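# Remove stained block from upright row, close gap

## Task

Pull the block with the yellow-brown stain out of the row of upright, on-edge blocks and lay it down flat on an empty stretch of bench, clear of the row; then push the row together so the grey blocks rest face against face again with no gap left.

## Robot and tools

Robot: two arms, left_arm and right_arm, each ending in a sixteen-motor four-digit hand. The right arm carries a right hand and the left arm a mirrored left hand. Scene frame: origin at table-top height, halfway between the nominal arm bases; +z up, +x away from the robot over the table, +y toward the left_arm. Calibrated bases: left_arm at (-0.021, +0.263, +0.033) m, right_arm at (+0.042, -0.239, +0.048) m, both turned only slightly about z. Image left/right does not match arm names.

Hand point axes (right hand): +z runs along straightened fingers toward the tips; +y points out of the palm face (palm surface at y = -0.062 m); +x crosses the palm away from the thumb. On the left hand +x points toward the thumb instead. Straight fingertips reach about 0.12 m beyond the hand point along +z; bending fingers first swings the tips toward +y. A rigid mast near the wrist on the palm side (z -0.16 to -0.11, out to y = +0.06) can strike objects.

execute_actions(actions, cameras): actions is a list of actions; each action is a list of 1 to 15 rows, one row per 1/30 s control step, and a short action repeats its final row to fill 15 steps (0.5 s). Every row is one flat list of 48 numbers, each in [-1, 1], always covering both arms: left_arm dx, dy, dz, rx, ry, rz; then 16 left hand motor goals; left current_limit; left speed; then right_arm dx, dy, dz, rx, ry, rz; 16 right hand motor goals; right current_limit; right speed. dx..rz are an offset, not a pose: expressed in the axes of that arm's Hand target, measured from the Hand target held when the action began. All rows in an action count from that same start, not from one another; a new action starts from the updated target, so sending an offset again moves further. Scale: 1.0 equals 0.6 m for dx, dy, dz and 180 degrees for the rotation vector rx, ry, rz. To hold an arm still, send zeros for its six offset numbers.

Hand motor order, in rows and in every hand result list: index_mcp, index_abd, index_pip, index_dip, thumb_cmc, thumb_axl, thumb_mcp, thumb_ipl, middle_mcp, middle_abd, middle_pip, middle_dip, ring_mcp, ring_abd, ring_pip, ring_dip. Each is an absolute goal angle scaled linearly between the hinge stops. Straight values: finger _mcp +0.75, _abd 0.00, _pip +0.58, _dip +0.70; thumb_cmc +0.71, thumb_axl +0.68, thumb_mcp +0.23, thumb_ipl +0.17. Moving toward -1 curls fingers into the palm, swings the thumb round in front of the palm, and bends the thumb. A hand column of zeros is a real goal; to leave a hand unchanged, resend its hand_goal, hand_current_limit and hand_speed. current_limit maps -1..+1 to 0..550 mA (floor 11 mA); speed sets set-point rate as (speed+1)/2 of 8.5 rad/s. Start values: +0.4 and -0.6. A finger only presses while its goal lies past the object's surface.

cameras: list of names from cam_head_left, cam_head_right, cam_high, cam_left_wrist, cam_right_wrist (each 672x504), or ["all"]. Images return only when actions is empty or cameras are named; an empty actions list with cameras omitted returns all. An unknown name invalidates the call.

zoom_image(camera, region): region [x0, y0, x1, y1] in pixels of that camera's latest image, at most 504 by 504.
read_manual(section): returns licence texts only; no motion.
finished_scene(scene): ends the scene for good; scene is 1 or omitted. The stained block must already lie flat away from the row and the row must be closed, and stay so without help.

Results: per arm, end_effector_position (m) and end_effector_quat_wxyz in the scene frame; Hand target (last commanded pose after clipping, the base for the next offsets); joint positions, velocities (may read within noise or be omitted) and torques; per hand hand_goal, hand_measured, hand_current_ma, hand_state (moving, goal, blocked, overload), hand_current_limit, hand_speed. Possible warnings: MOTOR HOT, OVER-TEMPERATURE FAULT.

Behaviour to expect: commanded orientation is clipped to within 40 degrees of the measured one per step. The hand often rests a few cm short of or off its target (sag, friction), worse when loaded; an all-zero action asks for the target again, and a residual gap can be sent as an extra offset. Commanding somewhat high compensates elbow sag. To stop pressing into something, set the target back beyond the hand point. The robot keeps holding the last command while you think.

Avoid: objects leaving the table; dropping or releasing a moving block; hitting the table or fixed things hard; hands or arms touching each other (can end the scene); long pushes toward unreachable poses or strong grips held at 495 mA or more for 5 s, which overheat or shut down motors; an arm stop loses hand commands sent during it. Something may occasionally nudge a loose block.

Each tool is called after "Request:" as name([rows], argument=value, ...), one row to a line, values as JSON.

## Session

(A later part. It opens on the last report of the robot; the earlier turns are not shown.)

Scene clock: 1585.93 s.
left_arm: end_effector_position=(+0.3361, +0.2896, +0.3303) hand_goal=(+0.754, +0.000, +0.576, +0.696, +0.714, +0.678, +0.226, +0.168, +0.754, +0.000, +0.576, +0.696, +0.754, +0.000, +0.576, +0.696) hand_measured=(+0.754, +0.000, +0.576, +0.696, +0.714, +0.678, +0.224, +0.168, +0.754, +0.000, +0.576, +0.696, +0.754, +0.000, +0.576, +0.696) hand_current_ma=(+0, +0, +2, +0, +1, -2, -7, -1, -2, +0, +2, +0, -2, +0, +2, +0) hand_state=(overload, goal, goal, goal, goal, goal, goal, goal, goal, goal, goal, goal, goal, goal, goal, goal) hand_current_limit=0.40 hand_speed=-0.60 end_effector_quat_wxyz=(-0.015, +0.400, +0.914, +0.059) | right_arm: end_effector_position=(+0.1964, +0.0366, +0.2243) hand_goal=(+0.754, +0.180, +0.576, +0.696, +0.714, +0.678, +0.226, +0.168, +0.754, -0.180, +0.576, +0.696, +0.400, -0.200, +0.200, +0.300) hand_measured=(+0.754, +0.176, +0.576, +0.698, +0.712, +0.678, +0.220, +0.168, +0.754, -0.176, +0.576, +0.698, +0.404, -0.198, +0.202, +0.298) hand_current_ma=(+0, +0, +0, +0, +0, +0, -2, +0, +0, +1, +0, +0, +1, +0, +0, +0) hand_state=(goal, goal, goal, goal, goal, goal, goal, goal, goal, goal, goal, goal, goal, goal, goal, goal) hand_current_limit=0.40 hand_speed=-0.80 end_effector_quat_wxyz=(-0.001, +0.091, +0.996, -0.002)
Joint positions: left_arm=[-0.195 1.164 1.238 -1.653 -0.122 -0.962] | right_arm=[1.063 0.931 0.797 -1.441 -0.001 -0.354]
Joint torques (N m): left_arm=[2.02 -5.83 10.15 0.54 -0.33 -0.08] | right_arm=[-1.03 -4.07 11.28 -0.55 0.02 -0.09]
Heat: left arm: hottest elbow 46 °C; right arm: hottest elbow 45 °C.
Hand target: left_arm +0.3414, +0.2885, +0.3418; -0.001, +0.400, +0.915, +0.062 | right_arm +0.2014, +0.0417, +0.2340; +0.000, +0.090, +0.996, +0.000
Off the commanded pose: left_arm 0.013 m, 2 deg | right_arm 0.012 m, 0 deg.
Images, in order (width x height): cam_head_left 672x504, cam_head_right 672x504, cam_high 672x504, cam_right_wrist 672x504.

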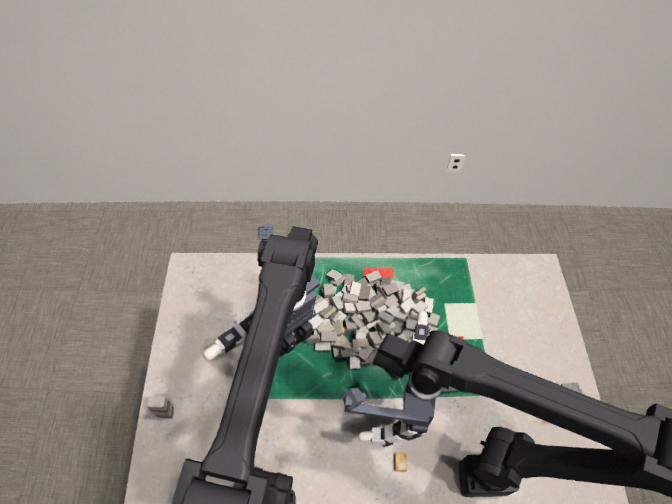

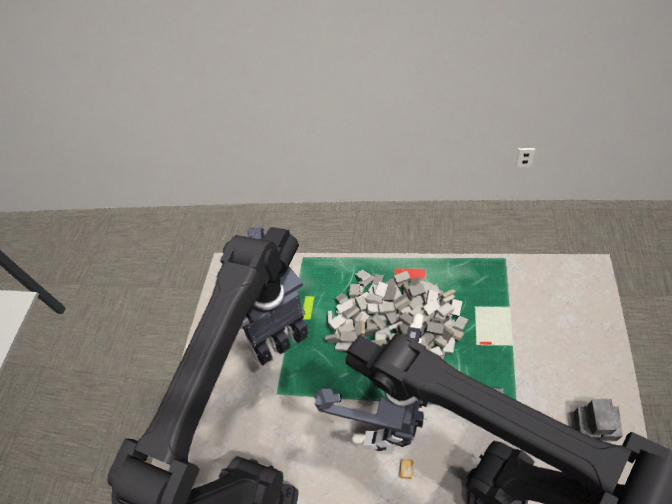

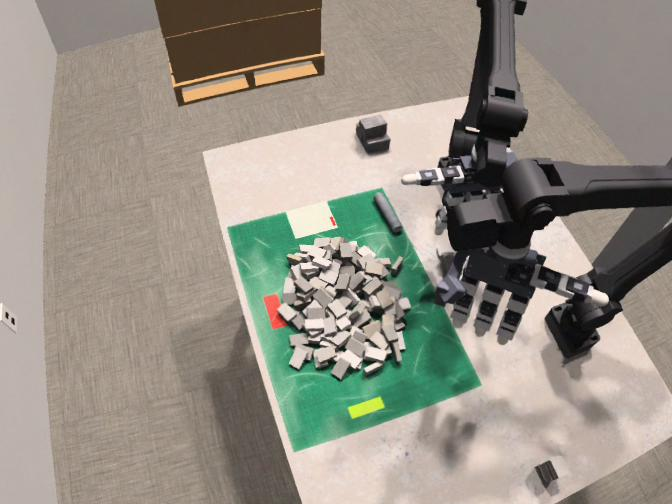

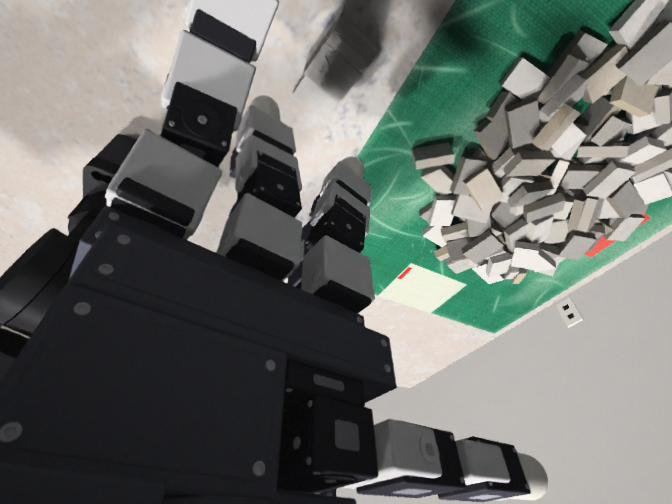

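Request:
execute_actions([
  [[0,0,0,0,0,0,0.754,0,0.576,0.696,0.714,0.678,0.226,0.168,0.754,0,0.576,0.696,0.754,0,0.576,0.696,0.4,-0.6,0,-0.009,0.0575,0,0,0,0.754,0.2,0.576,0.696,0.714,0.678,0.226,0.168,0.754,-0.2,0.576,0.696,0.4,-0.25,0.2,0.3,0.4,-0.8]],
  [[0,0,0,0,0,0,0.754,0,0.576,0.696,0.714,0.678,0.226,0.168,0.754,0,0.576,0.696,0.754,0,0.576,0.696,0.4,-0.6,0,-0.009,0.0575,0,0,0,0.754,0.2,0.576,0.696,0.714,0.678,0.226,0.168,0.754,-0.2,0.576,0.696,0.4,-0.25,0.2,0.3,0.4,-0.8]],
], cameras=["cam_right_wrist"])

Request:
zoom_image(camera="cam_right_wrist", region=[240, 50, 370, 180])

Scene clock: 1698.13 s.
left_arm: end_effector_position=(+0.3361, +0.2896, +0.3303) hand_goal=(+0.754, +0.000, +0.576, +0.696, +0.714, +0.678, +0.226, +0.168, +0.754, +0.000, +0.576, +0.696, +0.754, +0.000, +0.576, +0.696) hand_measured=(+0.754, +0.000, +0.576, +0.696, +0.714, +0.678, +0.224, +0.168, +0.754, +0.000, +0.576, +0.696, +0.754, +0.000, +0.576, +0.696) hand_current_ma=(+0, +0, +2, +0, +1, -2, -7, -1, -2, +0, +2, +0, -2, +0, +2, +0) hand_state=(overload, goal, goal, goal, goal, goal, goal, goal, goal, goal, goal, goal, goal, goal, goal, goal) hand_current_limit=0.40 hand_speed=-0.60 end_effector_quat_wxyz=(-0.015, +0.400, +0.914, +0.059) | right_arm: end_effector_position=(+0.1947, +0.0274, +0.1632) hand_goal=(+0.754, +0.200, +0.576, +0.696, +0.714, +0.678, +0.226, +0.168, +0.754, -0.200, +0.576, +0.696, +0.400, -0.250, +0.200, +0.300) hand_measured=(+0.752, +0.196, +0.576, +0.698, +0.714, +0.678, +0.220, +0.168, +0.752, -0.196, +0.576, +0.698, +0.404, -0.246, +0.202, +0.298) hand_current_ma=(+0, -1, +0, +0, +0, +0, -2, +0, +0, +1, +0, +0, +1, +1, +0, +0) hand_state=(goal, goal, goal, goal, goal, goal, goal, goal, goal, goal, goal, goal, goal, goal, goal, goal) hand_current_limit=0.40 hand_speed=-0.80 end_effector_quat_wxyz=(-0.003, +0.090, +0.996, -0.005)
Joint positions: left_arm=[-0.195 1.164 1.238 -1.653 -0.122 -0.962] | right_arm=[1.047 0.952 0.646 -1.275 -0.001 -0.371]
Joint torques (N m): left_arm=[2.02 -5.95 10.14 0.54 -0.34 -0.07] | right_arm=[-1.26 -4.19 8.96 0.34 0.02 -0.1]
Heat: left arm: hottest elbow 47 °C; right arm: hottest elbow 46 °C.
Hand target: left_arm +0.3414, +0.2885, +0.3418; -0.001, +0.400, +0.915, +0.062 | right_arm +0.1995, +0.0311, +0.1649; +0.000, +0.090, +0.996, +0.000
Off the commanded pose: left_arm 0.013 m, 2 deg | right_arm 0.006 m, 1 deg.
Images, in order (width x height): cam_right_wrist 672x504.

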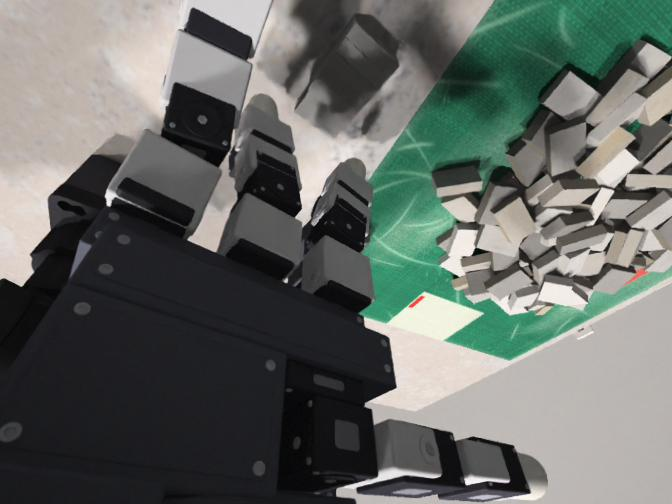

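Scaled by 3.877 from the camera's 672x504 image, which has a finer 960x720 frame.

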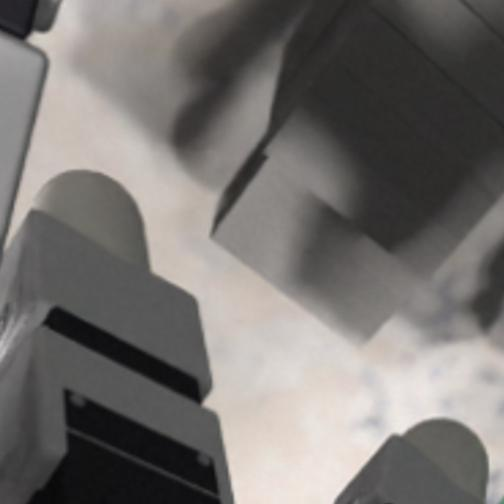

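Request:
execute_actions([
  [[0,0,0,0,0,0,0.754,0,0.576,0.696,0.714,0.678,0.226,0.168,0.754,0,0.576,0.696,0.754,0,0.576,0.696,0.4,-0.6,-0.0018,-0.0008,0.0657,0,0,0,0.754,0.2,0.576,0.696,0.714,0.678,0.226,0.168,0.754,-0.2,0.576,0.696,0.4,-0.25,0.2,0.3,0.4,-0.8]],
], cameras=["cam_right_wrist"])

Request:
zoom_image(camera="cam_right_wrist", region=[240, 70, 370, 200])

Scene clock: 1717.57 s.
left_arm: end_effector_position=(+0.3361, +0.2896, +0.3303) hand_goal=(+0.754, +0.000, +0.576, +0.696, +0.714, +0.678, +0.226, +0.168, +0.754, +0.000, +0.576, +0.696, +0.754, +0.000, +0.576, +0.696) hand_measured=(+0.754, +0.000, +0.576, +0.696, +0.714, +0.678, +0.224, +0.168, +0.754, +0.000, +0.576, +0.696, +0.754, +0.000, +0.576, +0.696) hand_current_ma=(+0, +0, +2, +0, +1, -2, -7, -1, -2, +0, +2, +0, -2, +0, +2, +0) hand_state=(overload, goal, goal, goal, goal, goal, goal, goal, goal, goal, goal, goal, goal, goal, goal, goal) hand_current_limit=0.40 hand_speed=-0.60 end_effector_quat_wxyz=(-0.015, +0.400, +0.914, +0.059) | right_arm: end_effector_position=(+0.1969, +0.0290, +0.1289) hand_goal=(+0.754, +0.200, +0.576, +0.696, +0.714, +0.678, +0.226, +0.168, +0.754, -0.200, +0.576, +0.696, +0.400, -0.250, +0.200, +0.300) hand_measured=(+0.760, +0.194, +0.582, +0.698, +0.714, +0.678, +0.220, +0.168, +0.754, -0.198, +0.576, +0.698, +0.406, -0.246, +0.202, +0.298) hand_current_ma=(+2, -2, +1, +0, +0, +0, -3, +0, +0, +0, +0, +0, +2, +1, +0, +0) hand_state=(goal, goal, goal, goal, goal, goal, goal, goal, goal, goal, goal, goal, goal, goal, goal, goal) hand_current_limit=0.40 hand_speed=-0.80 end_effector_quat_wxyz=(+0.000, +0.090, +0.996, +0.000)
Joint positions: left_arm=[-0.195 1.164 1.238 -1.653 -0.122 -0.962] | right_arm=[1.043 0.998 0.573 -1.146 -0.001 -0.376]
Joint torques (N m): left_arm=[1.96 -5.83 10.13 0.51 -0.33 -0.07] | right_arm=[-1.38 -3.9 7.99 0.51 0.02 -0.11]
Heat: left arm: hottest elbow 47 °C; right arm: hottest elbow 45 °C.
Hand target: left_arm +0.3414, +0.2885, +0.3418; -0.001, +0.400, +0.915, +0.062 | right_arm +0.2005, +0.0304, +0.1254; +0.000, +0.090, +0.996, +0.000
Off the commanded pose: left_arm 0.013 m, 2 deg | right_arm 0.005 m, 0 deg.
Images, in order (width x height): cam_right_wrist 672x504.

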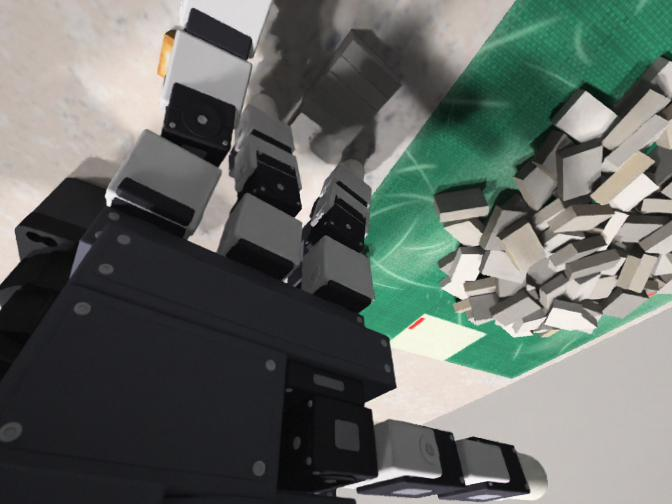

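Scaled by 3.877 from the camera's 672x504 image, which has a finer 960x720 frame.

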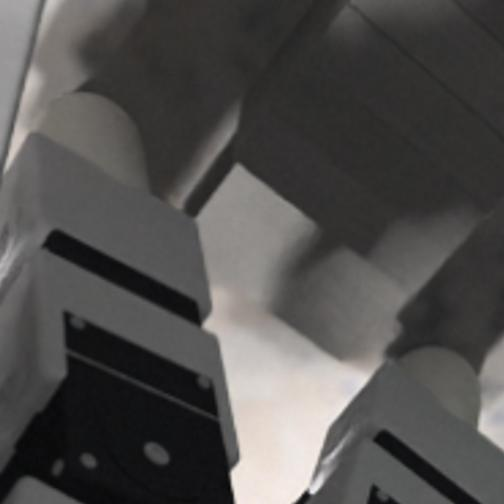

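Request:
execute_actions([
  [[0,0,0,0,0,0,0.754,0,0.576,0.696,0.714,0.678,0.226,0.168,0.754,0,0.576,0.696,0.754,0,0.576,0.696,0.4,-0.6,0,0,0,0,0,0,0.768,0.14,0.576,0.696,0.714,0.678,0.226,0.168,0.768,-0.11,0.576,0.696,0.4,-0.25,0.2,0.3,0.4,-0.8]],
  [[0,0,0,0,0,0,0.754,0,0.576,0.696,0.714,0.678,0.226,0.168,0.754,0,0.576,0.696,0.754,0,0.576,0.696,0.4,-0.6,0,0,0,0,0,0,0.768,-0.04,0.576,0.696,0.714,0.678,0.226,0.168,0.768,0.06,0.576,0.696,0.4,-0.25,0.2,0.3,0.4,-0.9]],
], cameras=["cam_right_wrist"])

Request:
zoom_image(camera="cam_right_wrist", region=[240, 70, 370, 200])

Scene clock: 1731.57 s.
left_arm: end_effector_position=(+0.3361, +0.2896, +0.3303) hand_goal=(+0.754, +0.000, +0.576, +0.696, +0.714, +0.678, +0.226, +0.168, +0.754, +0.000, +0.576, +0.696, +0.754, +0.000, +0.576, +0.696) hand_measured=(+0.754, +0.000, +0.576, +0.696, +0.714, +0.678, +0.224, +0.168, +0.754, +0.000, +0.576, +0.696, +0.754, +0.000, +0.576, +0.696) hand_current_ma=(+0, +0, +2, +0, +1, -2, -7, -1, -2, +0, +2, +0, -2, +0, +2, +0) hand_state=(overload, goal, goal, goal, goal, goal, goal, goal, goal, goal, goal, goal, goal, goal, goal, goal) hand_current_limit=0.40 hand_speed=-0.60 end_effector_quat_wxyz=(-0.015, +0.400, +0.914, +0.059) | right_arm: end_effector_position=(+0.1988, +0.0296, +0.1294) hand_goal=(+0.768, -0.040, +0.576, +0.696, +0.714, +0.678, +0.226, +0.168, +0.768, +0.060, +0.576, +0.696, +0.400, -0.250, +0.200, +0.300) hand_measured=(+0.768, +0.102, +0.580, +0.698, +0.714, +0.678, +0.220, +0.168, +0.768, -0.058, +0.576, +0.698, +0.406, -0.246, +0.202, +0.298) hand_current_ma=(+0, +297, +1, +0, +0, +0, -3, +0, +0, -216, +0, +0, +2, +1, +0, +0) hand_state=(goal, blocked, goal, goal, goal, goal, goal, goal, goal, blocked, goal, goal, goal, goal, goal, goal) hand_current_limit=0.40 hand_speed=-0.90 end_effector_quat_wxyz=(+0.003, +0.091, +0.996, +0.002)
Joint positions: left_arm=[-0.195 1.164 1.238 -1.653 -0.122 -0.962] | right_arm=[1.041 0.998 0.573 -1.139 0.004 -0.376]
Joint torques (N m): left_arm=[2.02 -5.89 10.13 0.53 -0.34 -0.09] | right_arm=[-1.14 -3.9 8.06 0.31 -0.15 -0.11]
Heat: left arm: hottest elbow 47 °C; right arm: hottest elbow 45 °C.
Hand target: left_arm +0.3414, +0.2885, +0.3418; -0.001, +0.400, +0.915, +0.062 | right_arm +0.2005, +0.0304, +0.1254; +0.000, +0.090, +0.996, +0.000
Off the commanded pose: left_arm 0.013 m, 2 deg | right_arm 0.004 m, 0 deg.
Images, in order (width x height): cam_right_wrist 672x504.

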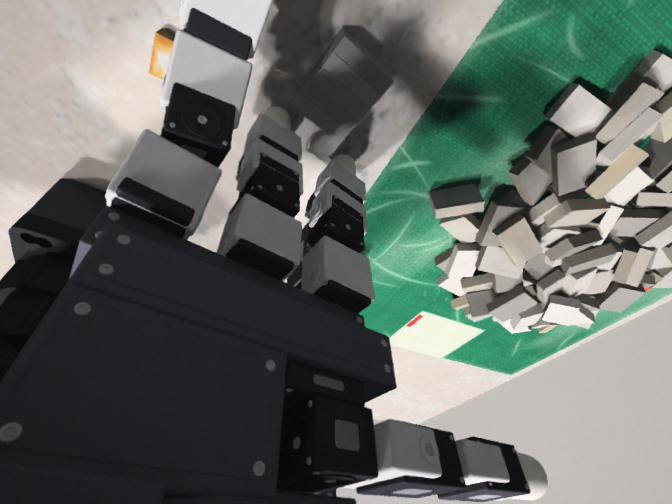

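Scaled by 3.877 from the camera's 672x504 image, which has a finer 960x720 frame.

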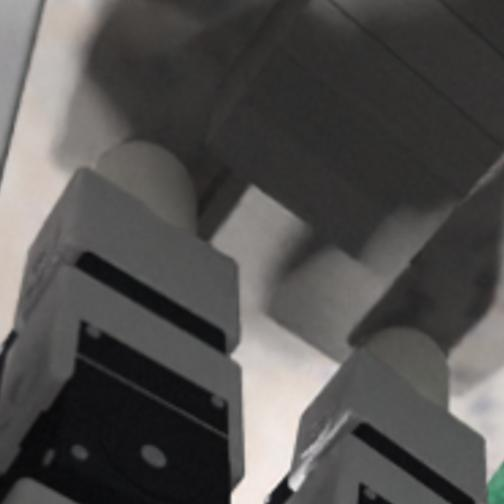

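Request:
execute_actions([
  [[0,0,0,0,0,0,0.754,0,0.576,0.696,0.714,0.678,0.226,0.168,0.754,0,0.576,0.696,0.754,0,0.576,0.696,0.4,-0.6,0,0,-0.0767,0,0,0,0.768,-0.05,0.576,0.696,0.714,0.678,0.226,0.168,0.768,0.08,0.576,0.696,0.4,-0.25,0.2,0.3,0.4,-0.9]],
], cameras=["cam_right_wrist","cam_head_left"])

Request:
zoom_image(camera="cam_right_wrist", region=[250, 80, 350, 180])

Request:
zoom_image(camera="cam_head_left", region=[350, 390, 440, 480])

Scene clock: 1743.60 s.
left_arm: end_effector_position=(+0.3361, +0.2896, +0.3303) hand_goal=(+0.754, +0.000, +0.576, +0.696, +0.714, +0.678, +0.226, +0.168, +0.754, +0.000, +0.576, +0.696, +0.754, +0.000, +0.576, +0.696) hand_measured=(+0.754, +0.000, +0.576, +0.696, +0.714, +0.678, +0.224, +0.168, +0.754, +0.000, +0.576, +0.696, +0.754, +0.000, +0.576, +0.696) hand_current_ma=(+0, +0, +2, +0, +1, -2, -7, -1, -2, +0, +2, +0, -2, +0, +2, +0) hand_state=(overload, goal, goal, goal, goal, goal, goal, goal, goal, goal, goal, goal, goal, goal, goal, goal) hand_current_limit=0.40 hand_speed=-0.60 end_effector_quat_wxyz=(-0.015, +0.400, +0.914, +0.059) | right_arm: end_effector_position=(+0.1926, +0.0203, +0.1522) hand_goal=(+0.768, -0.050, +0.576, +0.696, +0.714, +0.678, +0.226, +0.168, +0.768, +0.080, +0.576, +0.696, +0.400, -0.250, +0.200, +0.300) hand_measured=(+0.768, +0.092, +0.578, +0.698, +0.714, +0.678, +0.220, +0.168, +0.766, -0.046, +0.574, +0.698, +0.406, -0.246, +0.202, +0.298) hand_current_ma=(+0, +299, +0, +0, +0, +0, -3, +0, +0, -243, +0, +0, +1, +1, +0, +0) hand_state=(goal, blocked, goal, goal, goal, goal, goal, goal, goal, blocked, goal, goal, goal, goal, goal, goal) hand_current_limit=0.40 hand_speed=-0.90 end_effector_quat_wxyz=(-0.007, +0.091, +0.996, -0.016)
Joint positions: left_arm=[-0.195 1.164 1.238 -1.653 -0.122 -0.962] | right_arm=[1.041 0.958 0.624 -1.271 0.002 -0.377]
Joint torques (N m): left_arm=[2.02 -5.83 10.13 0.55 -0.33 -0.08] | right_arm=[-1.14 -5.42 11.62 -0.57 -0.09 -0.1]
Heat: left arm: hottest elbow 47 °C; right arm: hottest elbow 44 °C.
Hand target: left_arm +0.3414, +0.2885, +0.3418; -0.001, +0.400, +0.915, +0.062 | right_arm +0.2005, +0.0305, +0.1715; +0.000, +0.090, +0.996, +0.000
Off the commanded pose: left_arm 0.013 m, 2 deg | right_arm 0.023 m, 2 deg.
Images, in order (width x height): cam_head_left 672x504, cam_right_wrist 672x504.

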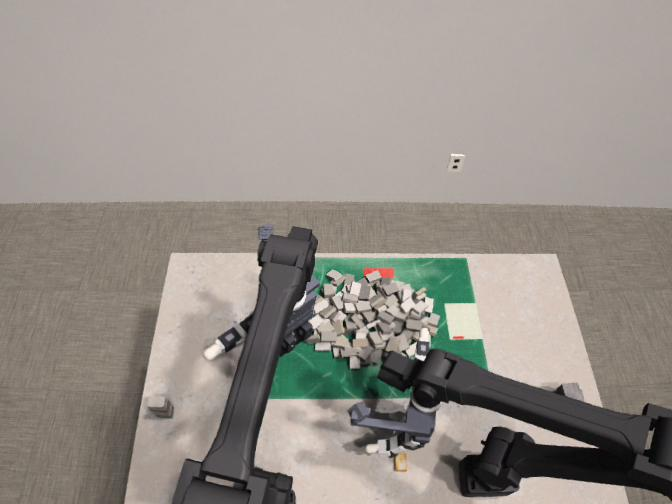

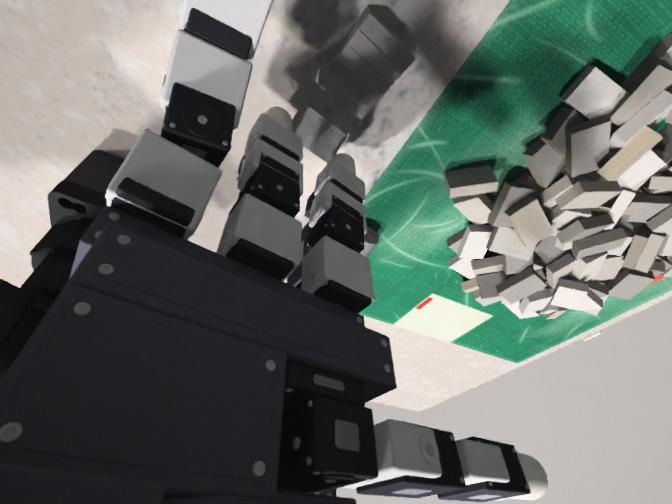

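Scaled by 5.040 from the camera's 672x504 image, which has a finer 960x720 frame.

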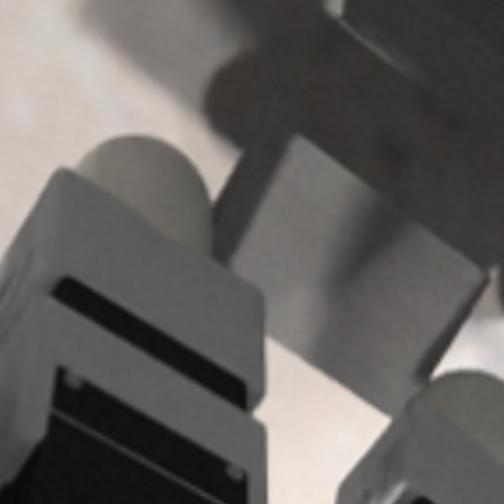

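Scaled by 5.600 from the camera's 672x504 image, which has a finer 960x720 frame.

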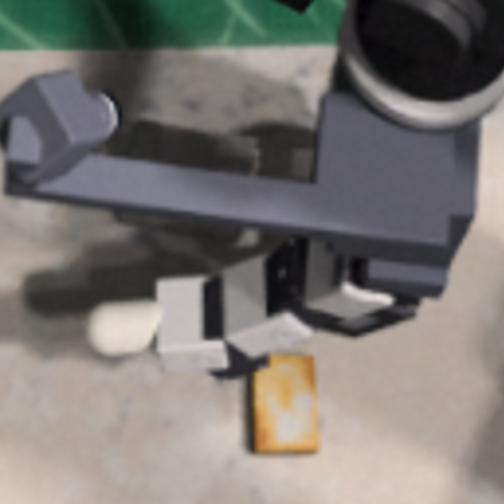

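Request:
execute_actions([
  [[0,0,0,0,0,0,0.754,0,0.576,0.696,0.714,0.678,0.226,0.168,0.754,0,0.576,0.696,0.754,0,0.576,0.696,0.4,-0.6,0.0077,-0.018,0.0542,0,0,0,0.768,-0.05,0.576,0.696,0.714,0.678,0.226,0.168,0.768,0.08,0.576,0.696,0.4,-0.25,0.2,0.3,0.4,-0.9]],
  [[0,0,0,0,0,0,0.754,0,0.576,0.696,0.714,0.678,0.226,0.168,0.754,0,0.576,0.696,0.754,0,0.576,0.696,0.4,-0.6,0,0,0,0,0,0,0.768,0.03,0.576,0.696,0.714,0.678,0.226,0.168,0.768,0.02,0.576,0.696,0.4,-0.25,0.2,0.3,0.4,-0.9]],
], cameras=["cam_right_wrist"])

Request:
zoom_image(camera="cam_right_wrist", region=[250, 80, 350, 180])

Scene clock: 1812.43 s.
left_arm: end_effector_position=(+0.3361, +0.2896, +0.3303) hand_goal=(+0.754, +0.000, +0.576, +0.696, +0.714, +0.678, +0.226, +0.168, +0.754, +0.000, +0.576, +0.696, +0.754, +0.000, +0.576, +0.696) hand_measured=(+0.754, +0.000, +0.576, +0.696, +0.714, +0.678, +0.224, +0.168, +0.754, +0.000, +0.576, +0.696, +0.754, +0.000, +0.576, +0.696) hand_current_ma=(+0, +0, +2, +0, +1, -2, -7, -1, -2, +0, +2, +0, -2, +0, +2, +0) hand_state=(overload, goal, goal, goal, goal, goal, goal, goal, goal, goal, goal, goal, goal, goal, goal, goal) hand_current_limit=0.40 hand_speed=-0.60 end_effector_quat_wxyz=(-0.015, +0.400, +0.914, +0.059) | right_arm: end_effector_position=(+0.1907, +0.0172, +0.1359) hand_goal=(+0.768, +0.030, +0.576, +0.696, +0.714, +0.678, +0.226, +0.168, +0.768, +0.020, +0.576, +0.696, +0.400, -0.250, +0.200, +0.300) hand_measured=(+0.770, +0.094, +0.576, +0.698, +0.714, +0.678, +0.220, +0.168, +0.766, -0.048, +0.576, +0.696, +0.406, -0.246, +0.202, +0.298) hand_current_ma=(+0, +75, +0, +0, +0, +0, -3, +0, -1, -85, +0, +0, +2, +1, +0, +0) hand_state=(goal, blocked, goal, goal, goal, goal, goal, goal, goal, blocked, goal, goal, goal, goal, goal, goal) hand_current_limit=0.40 hand_speed=-0.90 end_effector_quat_wxyz=(-0.004, +0.091, +0.996, -0.009)
Joint positions: left_arm=[-0.195 1.164 1.238 -1.653 -0.122 -0.962] | right_arm=[1.041 0.956 0.574 -1.209 0.002 -0.377]
Joint torques (N m): left_arm=[2.02 -5.83 10.14 0.54 -0.34 -0.08] | right_arm=[-1.2 -5.01 8.28 0.4 -0.08 -0.09]
Heat: left arm: hottest elbow 47 °C; right arm: hottest elbow 46 °C.
Hand target: left_arm +0.3414, +0.2885, +0.3418; -0.001, +0.400, +0.915, +0.062 | right_arm +0.1940, +0.0207, +0.1390; +0.000, +0.090, +0.996, +0.000
Off the commanded pose: left_arm 0.013 m, 2 deg | right_arm 0.006 m, 1 deg.
Images, in order (width x height): cam_right_wrist 672x504.

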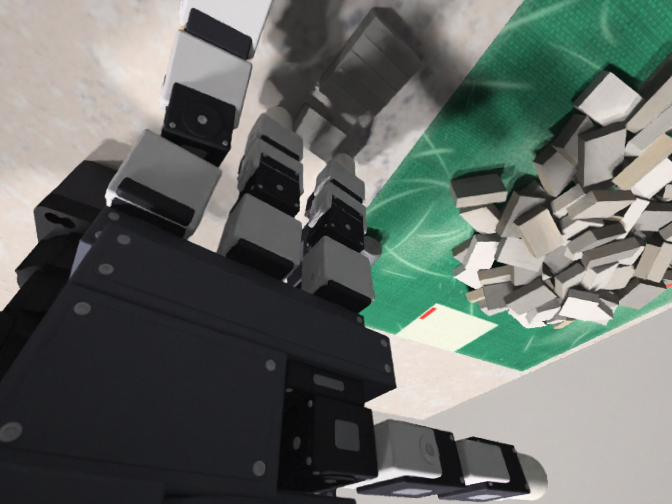

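Scaled by 5.040 from the camera's 672x504 image, which has a finer 960x720 frame.

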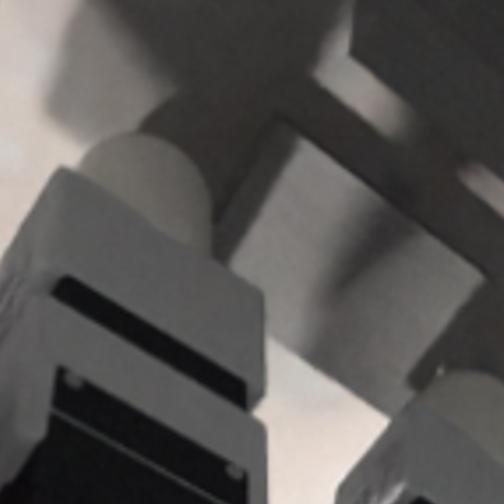

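Request:
execute_actions([
  [[0,0,0,0,0,0,0.754,0,0.576,0.696,0.714,0.678,0.226,0.168,0.754,0,0.576,0.696,0.754,0,0.576,0.696,0.4,-0.6,0,0,0,0,0,0,0.768,0.07,0.576,0.696,0.714,0.678,0.226,0.168,0.768,-0.025,0.576,0.696,0.4,-0.25,0.2,0.3,0.4,-0.9]],
], cameras=["cam_right_wrist"])

Request:
zoom_image(camera="cam_right_wrist", region=[250, 80, 350, 180])

Scene clock: 1825.00 s.
left_arm: end_effector_position=(+0.3361, +0.2896, +0.3303) hand_goal=(+0.754, +0.000, +0.576, +0.696, +0.714, +0.678, +0.226, +0.168, +0.754, +0.000, +0.576, +0.696, +0.754, +0.000, +0.576, +0.696) hand_measured=(+0.754, +0.000, +0.576, +0.696, +0.714, +0.678, +0.224, +0.168, +0.754, +0.000, +0.576, +0.696, +0.754, +0.000, +0.576, +0.696) hand_current_ma=(+0, +0, +2, +0, +1, -2, -7, -1, -2, +0, +2, +0, -2, +0, +2, +0) hand_state=(overload, goal, goal, goal, goal, goal, goal, goal, goal, goal, goal, goal, goal, goal, goal, goal) hand_current_limit=0.40 hand_speed=-0.60 end_effector_quat_wxyz=(-0.015, +0.400, +0.914, +0.059) | right_arm: end_effector_position=(+0.1907, +0.0172, +0.1359) hand_goal=(+0.768, +0.070, +0.576, +0.696, +0.714, +0.678, +0.226, +0.168, +0.768, -0.024, +0.576, +0.696, +0.400, -0.250, +0.200, +0.300) hand_measured=(+0.770, +0.100, +0.576, +0.698, +0.714, +0.678, +0.220, +0.168, +0.766, -0.054, +0.576, +0.696, +0.406, -0.246, +0.202, +0.298) hand_current_ma=(+0, +21, +0, +0, +0, +0, -3, +0, -1, -20, +0, +0, +2, +1, +0, +0) hand_state=(goal, blocked, goal, goal, goal, goal, goal, goal, goal, blocked, goal, goal, goal, goal, goal, goal) hand_current_limit=0.40 hand_speed=-0.90 end_effector_quat_wxyz=(-0.004, +0.091, +0.996, -0.009)
Joint positions: left_arm=[-0.195 1.164 1.238 -1.653 -0.122 -0.962] | right_arm=[1.041 0.956 0.574 -1.209 0.002 -0.377]
Joint torques (N m): left_arm=[2.02 -5.83 10.13 0.54 -0.34 -0.08] | right_arm=[-1.14 -5.07 8.32 0.39 -0.09 -0.07]
Heat: left arm: hottest elbow 47 °C; right arm: hottest elbow 46 °C.
Hand target: left_arm +0.3414, +0.2885, +0.3418; -0.001, +0.400, +0.915, +0.062 | right_arm +0.1940, +0.0207, +0.1390; +0.000, +0.090, +0.996, +0.000
Off the commanded pose: left_arm 0.013 m, 2 deg | right_arm 0.006 m, 1 deg.
Images, in order (width x height): cam_right_wrist 672x504.

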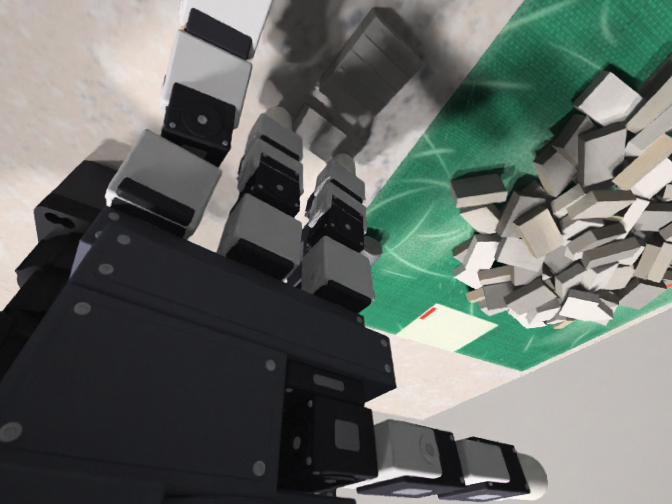

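Scaled by 5.040 from the camera's 672x504 image, which has a finer 960x720 frame.

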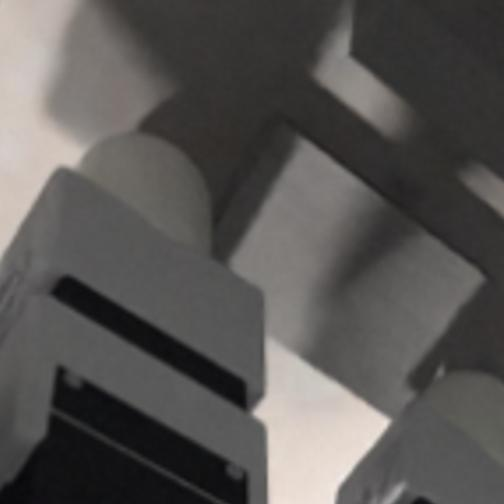

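Request:
execute_actions([
  [[0,0,0,0,0,0,0.754,0,0.576,0.696,0.714,0.678,0.226,0.168,0.754,0,0.576,0.696,0.754,0,0.576,0.696,0.4,-0.6,0,0,0,0,0,0,0.768,0.18,0.576,0.696,0.714,0.678,0.226,0.168,0.768,-0.16,0.576,0.696,0.4,-0.25,0.2,0.3,0.4,-0.92]],
  [[0,0,0,0,0,0,0.754,0,0.576,0.696,0.714,0.678,0.226,0.168,0.754,0,0.576,0.696,0.754,0,0.576,0.696,0.4,-0.6,0,0,0.0225,0,0,0,0.67,0.19,0.576,0.696,0.714,0.678,0.226,0.168,0.67,-0.18,0.576,0.696,0.4,-0.25,0.2,0.3,0.4,-0.9]],
], cameras=["cam_right_wrist"])

Request:
zoom_image(camera="cam_right_wrist", region=[250, 80, 370, 200])

Scene clock: 1917.07 s.
left_arm: end_effector_position=(+0.3361, +0.2896, +0.3303) hand_goal=(+0.754, +0.000, +0.576, +0.696, +0.714, +0.678, +0.226, +0.168, +0.754, +0.000, +0.576, +0.696, +0.754, +0.000, +0.576, +0.696) hand_measured=(+0.754, +0.000, +0.576, +0.696, +0.714, +0.678, +0.224, +0.168, +0.754, +0.000, +0.576, +0.696, +0.754, +0.000, +0.576, +0.696) hand_current_ma=(+0, +0, +2, +0, +1, -2, -7, -1, -2, +0, +2, +0, -2, +0, +2, +0) hand_state=(overload, goal, goal, goal, goal, goal, goal, goal, goal, goal, goal, goal, goal, goal, goal, goal) hand_current_limit=0.40 hand_speed=-0.60 end_effector_quat_wxyz=(-0.015, +0.400, +0.914, +0.059) | right_arm: end_effector_position=(+0.1928, +0.0206, +0.1302) hand_goal=(+0.670, +0.190, +0.576, +0.696, +0.714, +0.678, +0.226, +0.168, +0.670, -0.180, +0.576, +0.696, +0.400, -0.250, +0.200, +0.300) hand_measured=(+0.672, +0.186, +0.578, +0.698, +0.714, +0.678, +0.220, +0.168, +0.672, -0.176, +0.576, +0.696, +0.406, -0.246, +0.202, +0.298) hand_current_ma=(+0, -1, +1, +0, +0, +0, -3, +0, +0, +1, +0, +0, +2, +1, +0, +0) hand_state=(goal, goal, goal, goal, goal, goal, goal, goal, goal, goal, goal, goal, goal, goal, goal, goal) hand_current_limit=0.40 hand_speed=-0.90 end_effector_quat_wxyz=(+0.002, +0.091, +0.996, +0.002)
Joint positions: left_arm=[-0.195 1.164 1.238 -1.653 -0.122 -0.962] | right_arm=[1.041 0.958 0.553 -1.16 0.002 -0.377]
Joint torques (N m): left_arm=[2.08 -5.83 10.11 0.55 -0.33 -0.08] | right_arm=[-1.14 -3.55 7.83 0.42 -0.1 -0.09]
Heat: left arm: hottest elbow 47 °C; right arm: hottest elbow 45 °C.
Hand target: left_arm +0.3414, +0.2885, +0.3418; -0.001, +0.400, +0.915, +0.062 | right_arm +0.1941, +0.0208, +0.1256; +0.000, +0.090, +0.996, +0.000
Off the commanded pose: left_arm 0.013 m, 2 deg | right_arm 0.005 m, 0 deg.
Images, in order (width x height): cam_right_wrist 672x504.

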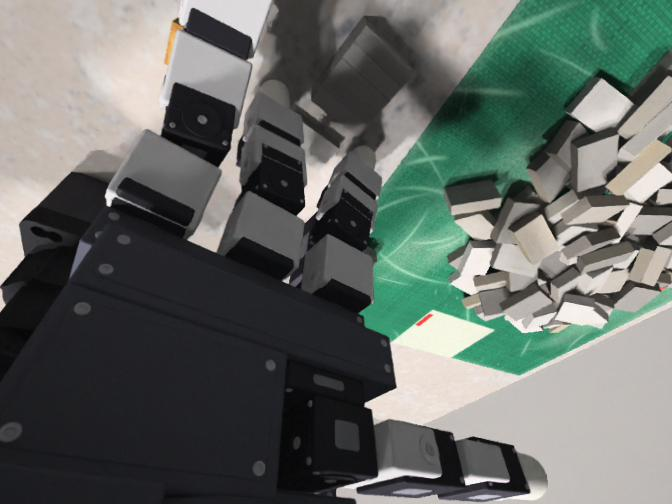

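Scaled by 4.200 from the camera's 672x504 image, which has a finer 960x720 frame.

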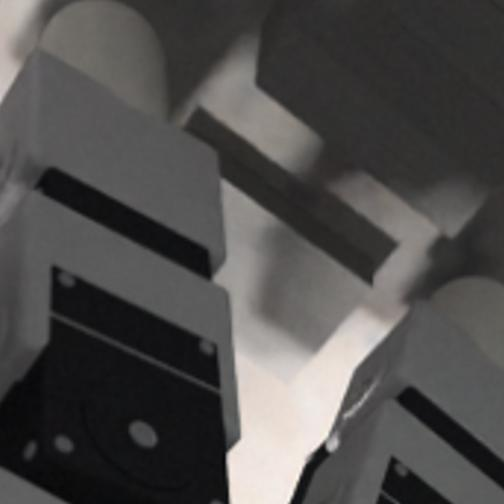

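Request:
execute_actions([
  [[0,0,0,0,0,0,0.754,0,0.576,0.696,0.714,0.678,0.226,0.168,0.754,0,0.576,0.696,0.754,0,0.576,0.696,0.4,-0.6,0,0,0,0,0,0,0.726,0.15,0.576,0.696,0.714,0.678,0.226,0.168,0.726,-0.14,0.576,0.696,0.4,-0.25,0.2,0.3,0.4,-0.8]],
  [[0,0,0,0,0,0,0.754,0,0.576,0.696,0.714,0.678,0.226,0.168,0.754,0,0.576,0.696,0.754,0,0.576,0.696,0.4,-0.6,0,0,0,0,0,0,0.726,-0.04,0.576,0.696,0.714,0.678,0.226,0.168,0.726,0.06,0.576,0.696,0.4,-0.25,0.2,0.3,0.4,-0.9]],
], cameras=["cam_right_wrist"])

Request:
zoom_image(camera="cam_right_wrist", region=[250, 80, 370, 200])

Scene clock: 1934.90 s.
left_arm: end_effector_position=(+0.3361, +0.2896, +0.3303) hand_goal=(+0.754, +0.000, +0.576, +0.696, +0.714, +0.678, +0.226, +0.168, +0.754, +0.000, +0.576, +0.696, +0.754, +0.000, +0.576, +0.696) hand_measured=(+0.754, +0.000, +0.576, +0.696, +0.714, +0.678, +0.224, +0.168, +0.754, +0.000, +0.576, +0.696, +0.754, +0.000, +0.576, +0.696) hand_current_ma=(+0, +0, +2, +0, +1, -2, -7, -1, -2, +0, +2, +0, -2, +0, +2, +0) hand_state=(overload, goal, goal, goal, goal, goal, goal, goal, goal, goal, goal, goal, goal, goal, goal, goal) hand_current_limit=0.40 hand_speed=-0.60 end_effector_quat_wxyz=(-0.015, +0.400, +0.914, +0.059) | right_arm: end_effector_position=(+0.1936, +0.0215, +0.1307) hand_goal=(+0.726, -0.040, +0.576, +0.696, +0.714, +0.678, +0.226, +0.168, +0.726, +0.060, +0.576, +0.696, +0.400, -0.250, +0.200, +0.300) hand_measured=(+0.716, +0.092, +0.574, +0.696, +0.714, +0.678, +0.220, +0.168, +0.722, -0.050, +0.576, +0.696, +0.406, -0.246, +0.202, +0.298) hand_current_ma=(-5, +264, +0, +0, +0, +0, -3, +0, -1, -191, +0, +0, +2, +1, +0, +0) hand_state=(goal, blocked, goal, goal, goal, goal, goal, goal, goal, blocked, goal, goal, goal, goal, goal, goal) hand_current_limit=0.40 hand_speed=-0.90 end_effector_quat_wxyz=(+0.004, +0.091, +0.996, +0.004)
Joint positions: left_arm=[-0.195 1.164 1.238 -1.653 -0.122 -0.962] | right_arm=[1.041 0.958 0.553 -1.155 0.002 -0.377]
Joint torques (N m): left_arm=[1.96 -5.83 10.13 0.55 -0.33 -0.08] | right_arm=[-0.91 -3.49 7.83 0.24 -0.11 -0.09]
Heat: left arm: hottest elbow 47 °C; right arm: hottest elbow 45 °C.
Hand target: left_arm +0.3414, +0.2885, +0.3418; -0.001, +0.400, +0.915, +0.062 | right_arm +0.1941, +0.0207, +0.1256; +0.000, +0.090, +0.996, +0.000
Off the commanded pose: left_arm 0.013 m, 2 deg | right_arm 0.005 m, 1 deg.
Images, in order (width x height): cam_right_wrist 672x504.

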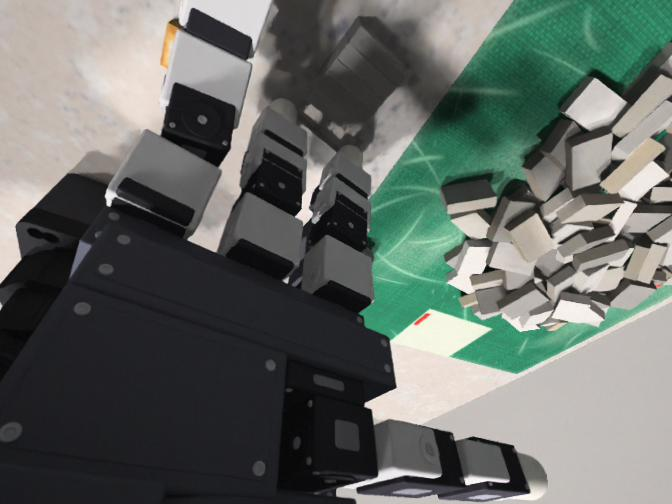

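Scaled by 4.200 from the camera's 672x504 image, which has a finer 960x720 frame.

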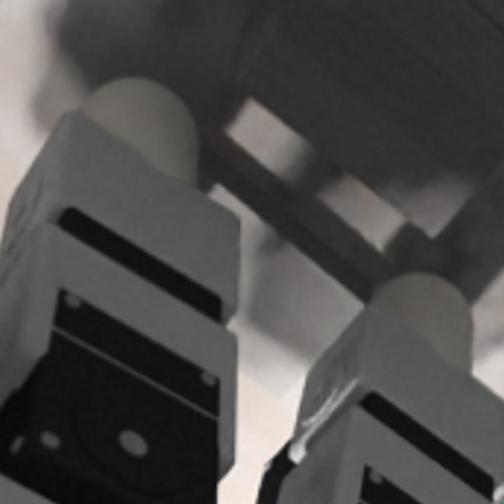

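Request:
execute_actions([
  [[0,0,0,0,0,0,0.754,0,0.576,0.696,0.714,0.678,0.226,0.168,0.754,0,0.576,0.696,0.754,0,0.576,0.696,0.4,-0.6,0,0,0,0,0,0,0.748,0.15,0.576,0.696,0.714,0.678,0.226,0.168,0.748,-0.12,0.576,0.696,0.4,-0.25,0.2,0.3,0.4,-0.8]],
  [[0,0,0,0,0,0,0.754,0,0.576,0.696,0.714,0.678,0.226,0.168,0.754,0,0.576,0.696,0.754,0,0.576,0.696,0.4,-0.6,0,0,0,0,0,0,0.748,-0.04,0.576,0.696,0.714,0.678,0.226,0.168,0.748,0.07,0.576,0.696,0.4,-0.25,0.2,0.3,0.4,-0.9]],
], cameras=["cam_right_wrist"])

Request:
zoom_image(camera="cam_right_wrist", region=[250, 80, 370, 200])

Scene clock: 1944.87 s.
left_arm: end_effector_position=(+0.3361, +0.2896, +0.3303) hand_goal=(+0.754, +0.000, +0.576, +0.696, +0.714, +0.678, +0.226, +0.168, +0.754, +0.000, +0.576, +0.696, +0.754, +0.000, +0.576, +0.696) hand_measured=(+0.754, +0.000, +0.576, +0.696, +0.714, +0.678, +0.224, +0.168, +0.754, +0.000, +0.576, +0.696, +0.754, +0.000, +0.576, +0.696) hand_current_ma=(+0, +0, +2, +0, +1, -2, -7, -1, -2, +0, +2, +0, -2, +0, +2, +0) hand_state=(overload, goal, goal, goal, goal, goal, goal, goal, goal, goal, goal, goal, goal, goal, goal, goal) hand_current_limit=0.40 hand_speed=-0.60 end_effector_quat_wxyz=(-0.015, +0.400, +0.914, +0.059) | right_arm: end_effector_position=(+0.1936, +0.0225, +0.1310) hand_goal=(+0.748, -0.040, +0.576, +0.696, +0.714, +0.678, +0.226, +0.168, +0.748, +0.070, +0.576, +0.696, +0.400, -0.250, +0.200, +0.300) hand_measured=(+0.732, +0.096, +0.568, +0.694, +0.714, +0.678, +0.220, +0.168, +0.744, -0.046, +0.574, +0.696, +0.406, -0.246, +0.202, +0.298) hand_current_ma=(-10, +276, -2, +0, +0, +0, -3, +0, -1, -211, +0, +0, +2, +1, +0, +0) hand_state=(goal, blocked, goal, goal, goal, goal, goal, goal, goal, blocked, goal, goal, goal, goal, goal, goal) hand_current_limit=0.40 hand_speed=-0.90 end_effector_quat_wxyz=(+0.003, +0.090, +0.996, +0.006)
Joint positions: left_arm=[-0.195 1.164 1.238 -1.653 -0.122 -0.962] | right_arm=[1.041 0.958 0.553 -1.151 0 -0.378]
Joint torques (N m): left_arm=[2.08 -5.83 10.11 0.53 -0.34 -0.08] | right_arm=[-1.03 -3.6 7.82 0.09 -0.03 -0.07]
Heat: left arm: hottest elbow 47 °C; right arm: hottest elbow 45 °C.
Hand target: left_arm +0.3414, +0.2885, +0.3418; -0.001, +0.400, +0.915, +0.062 | right_arm +0.1941, +0.0207, +0.1256; +0.000, +0.090, +0.996, +0.000
Off the commanded pose: left_arm 0.013 m, 2 deg | right_arm 0.006 m, 1 deg.
Images, in order (width x height): cam_right_wrist 672x504.

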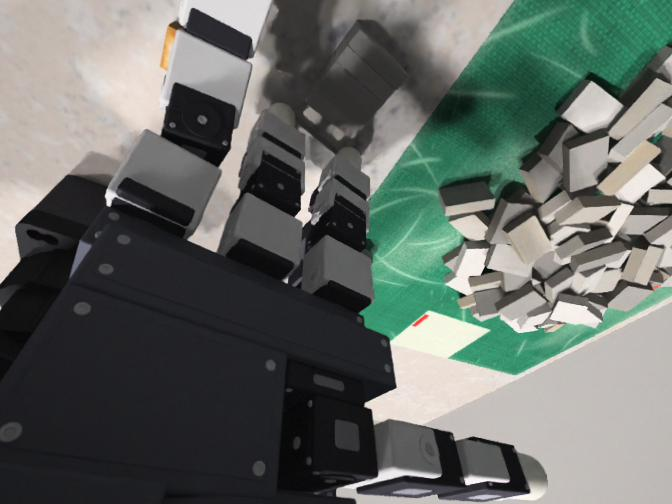

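Scaled by 4.200 from the camera's 672x504 image, which has a finer 960x720 frame.

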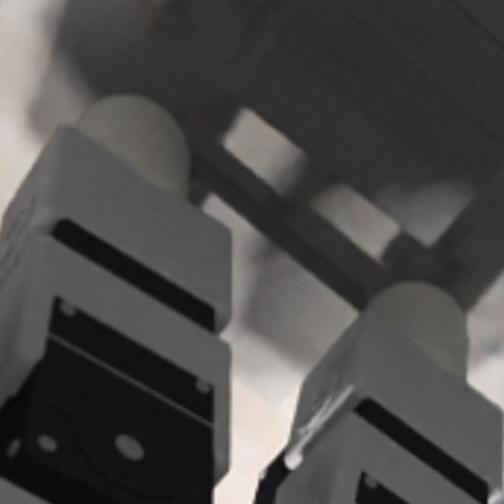

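Request:
execute_actions([
  [[0,0,0,0,0,0,0.754,0,0.576,0.696,0.714,0.678,0.226,0.168,0.754,0,0.576,0.696,0.754,0,0.576,0.696,0.4,-0.6,0,-0.005,-0.06,0,0,0,0.748,-0.06,0.576,0.696,0.714,0.678,0.226,0.168,0.748,0.08,0.576,0.696,0.4,-0.25,0.2,0.3,0.4,-0.9]],
], cameras=["cam_right_wrist"])

Request:
zoom_image(camera="cam_right_wrist", region=[250, 80, 370, 200])

Scene clock: 1974.10 s.
left_arm: end_effector_position=(+0.3361, +0.2896, +0.3303) hand_goal=(+0.754, +0.000, +0.576, +0.696, +0.714, +0.678, +0.226, +0.168, +0.754, +0.000, +0.576, +0.696, +0.754, +0.000, +0.576, +0.696) hand_measured=(+0.754, +0.000, +0.576, +0.696, +0.714, +0.678, +0.224, +0.168, +0.754, +0.000, +0.576, +0.696, +0.754, +0.000, +0.576, +0.696) hand_current_ma=(+0, +0, +2, +0, +1, -2, -7, -1, -2, +0, +2, +0, -2, +0, +2, +0) hand_state=(overload, goal, goal, goal, goal, goal, goal, goal, goal, goal, goal, goal, goal, goal, goal, goal) hand_current_limit=0.40 hand_speed=-0.60 end_effector_quat_wxyz=(-0.015, +0.400, +0.914, +0.059) | right_arm: end_effector_position=(+0.1841, +0.0068, +0.1404) hand_goal=(+0.748, -0.060, +0.576, +0.696, +0.714, +0.678, +0.226, +0.168, +0.748, +0.080, +0.576, +0.696, +0.400, -0.250, +0.200, +0.300) hand_measured=(+0.744, +0.088, +0.572, +0.694, +0.714, +0.678, +0.220, +0.168, +0.746, -0.042, +0.574, +0.696, +0.404, -0.246, +0.202, +0.298) hand_current_ma=(-1, +323, -1, -1, +0, +0, -3, +0, +0, -233, +0, +0, +1, +1, +0, +0) hand_state=(goal, blocked, goal, goal, goal, goal, goal, goal, goal, blocked, goal, goal, goal, goal, goal, goal) hand_current_limit=0.40 hand_speed=-0.90 end_effector_quat_wxyz=(-0.009, +0.090, +0.996, -0.017)
Joint positions: left_arm=[-0.195 1.164 1.238 -1.653 -0.122 -0.962] | right_arm=[1.038 0.919 0.571 -1.26 0 -0.381]
Joint torques (N m): left_arm=[1.96 -5.83 10.14 0.53 -0.34 -0.08] | right_arm=[-1.26 -4.78 11.88 -0.65 -0.01 -0.09]
Heat: left arm: hottest elbow 47 °C; right arm: hottest elbow 45 °C.
Hand target: left_arm +0.3414, +0.2885, +0.3418; -0.001, +0.400, +0.915, +0.062 | right_arm +0.1934, +0.0177, +0.1615; +0.000, +0.090, +0.996, +0.000
Off the commanded pose: left_arm 0.013 m, 2 deg | right_arm 0.026 m, 2 deg.
Images, in order (width x height): cam_right_wrist 672x504.

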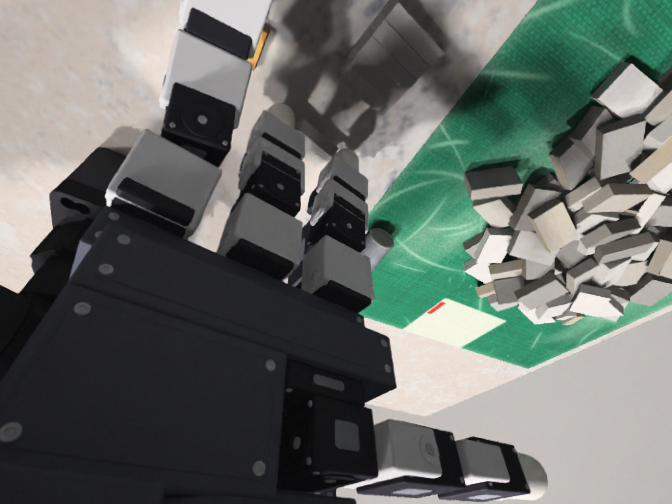

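Scaled by 4.200 from the camera's 672x504 image, which has a finer 960x720 frame.

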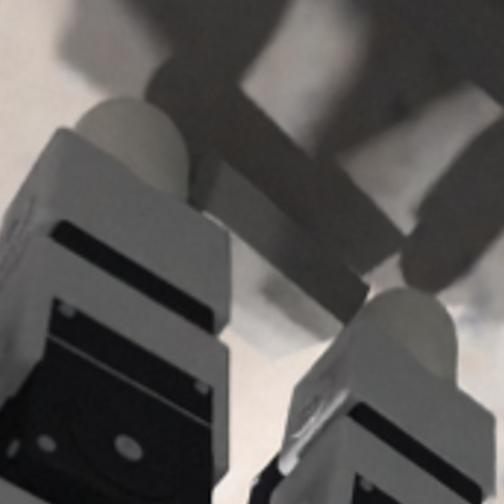

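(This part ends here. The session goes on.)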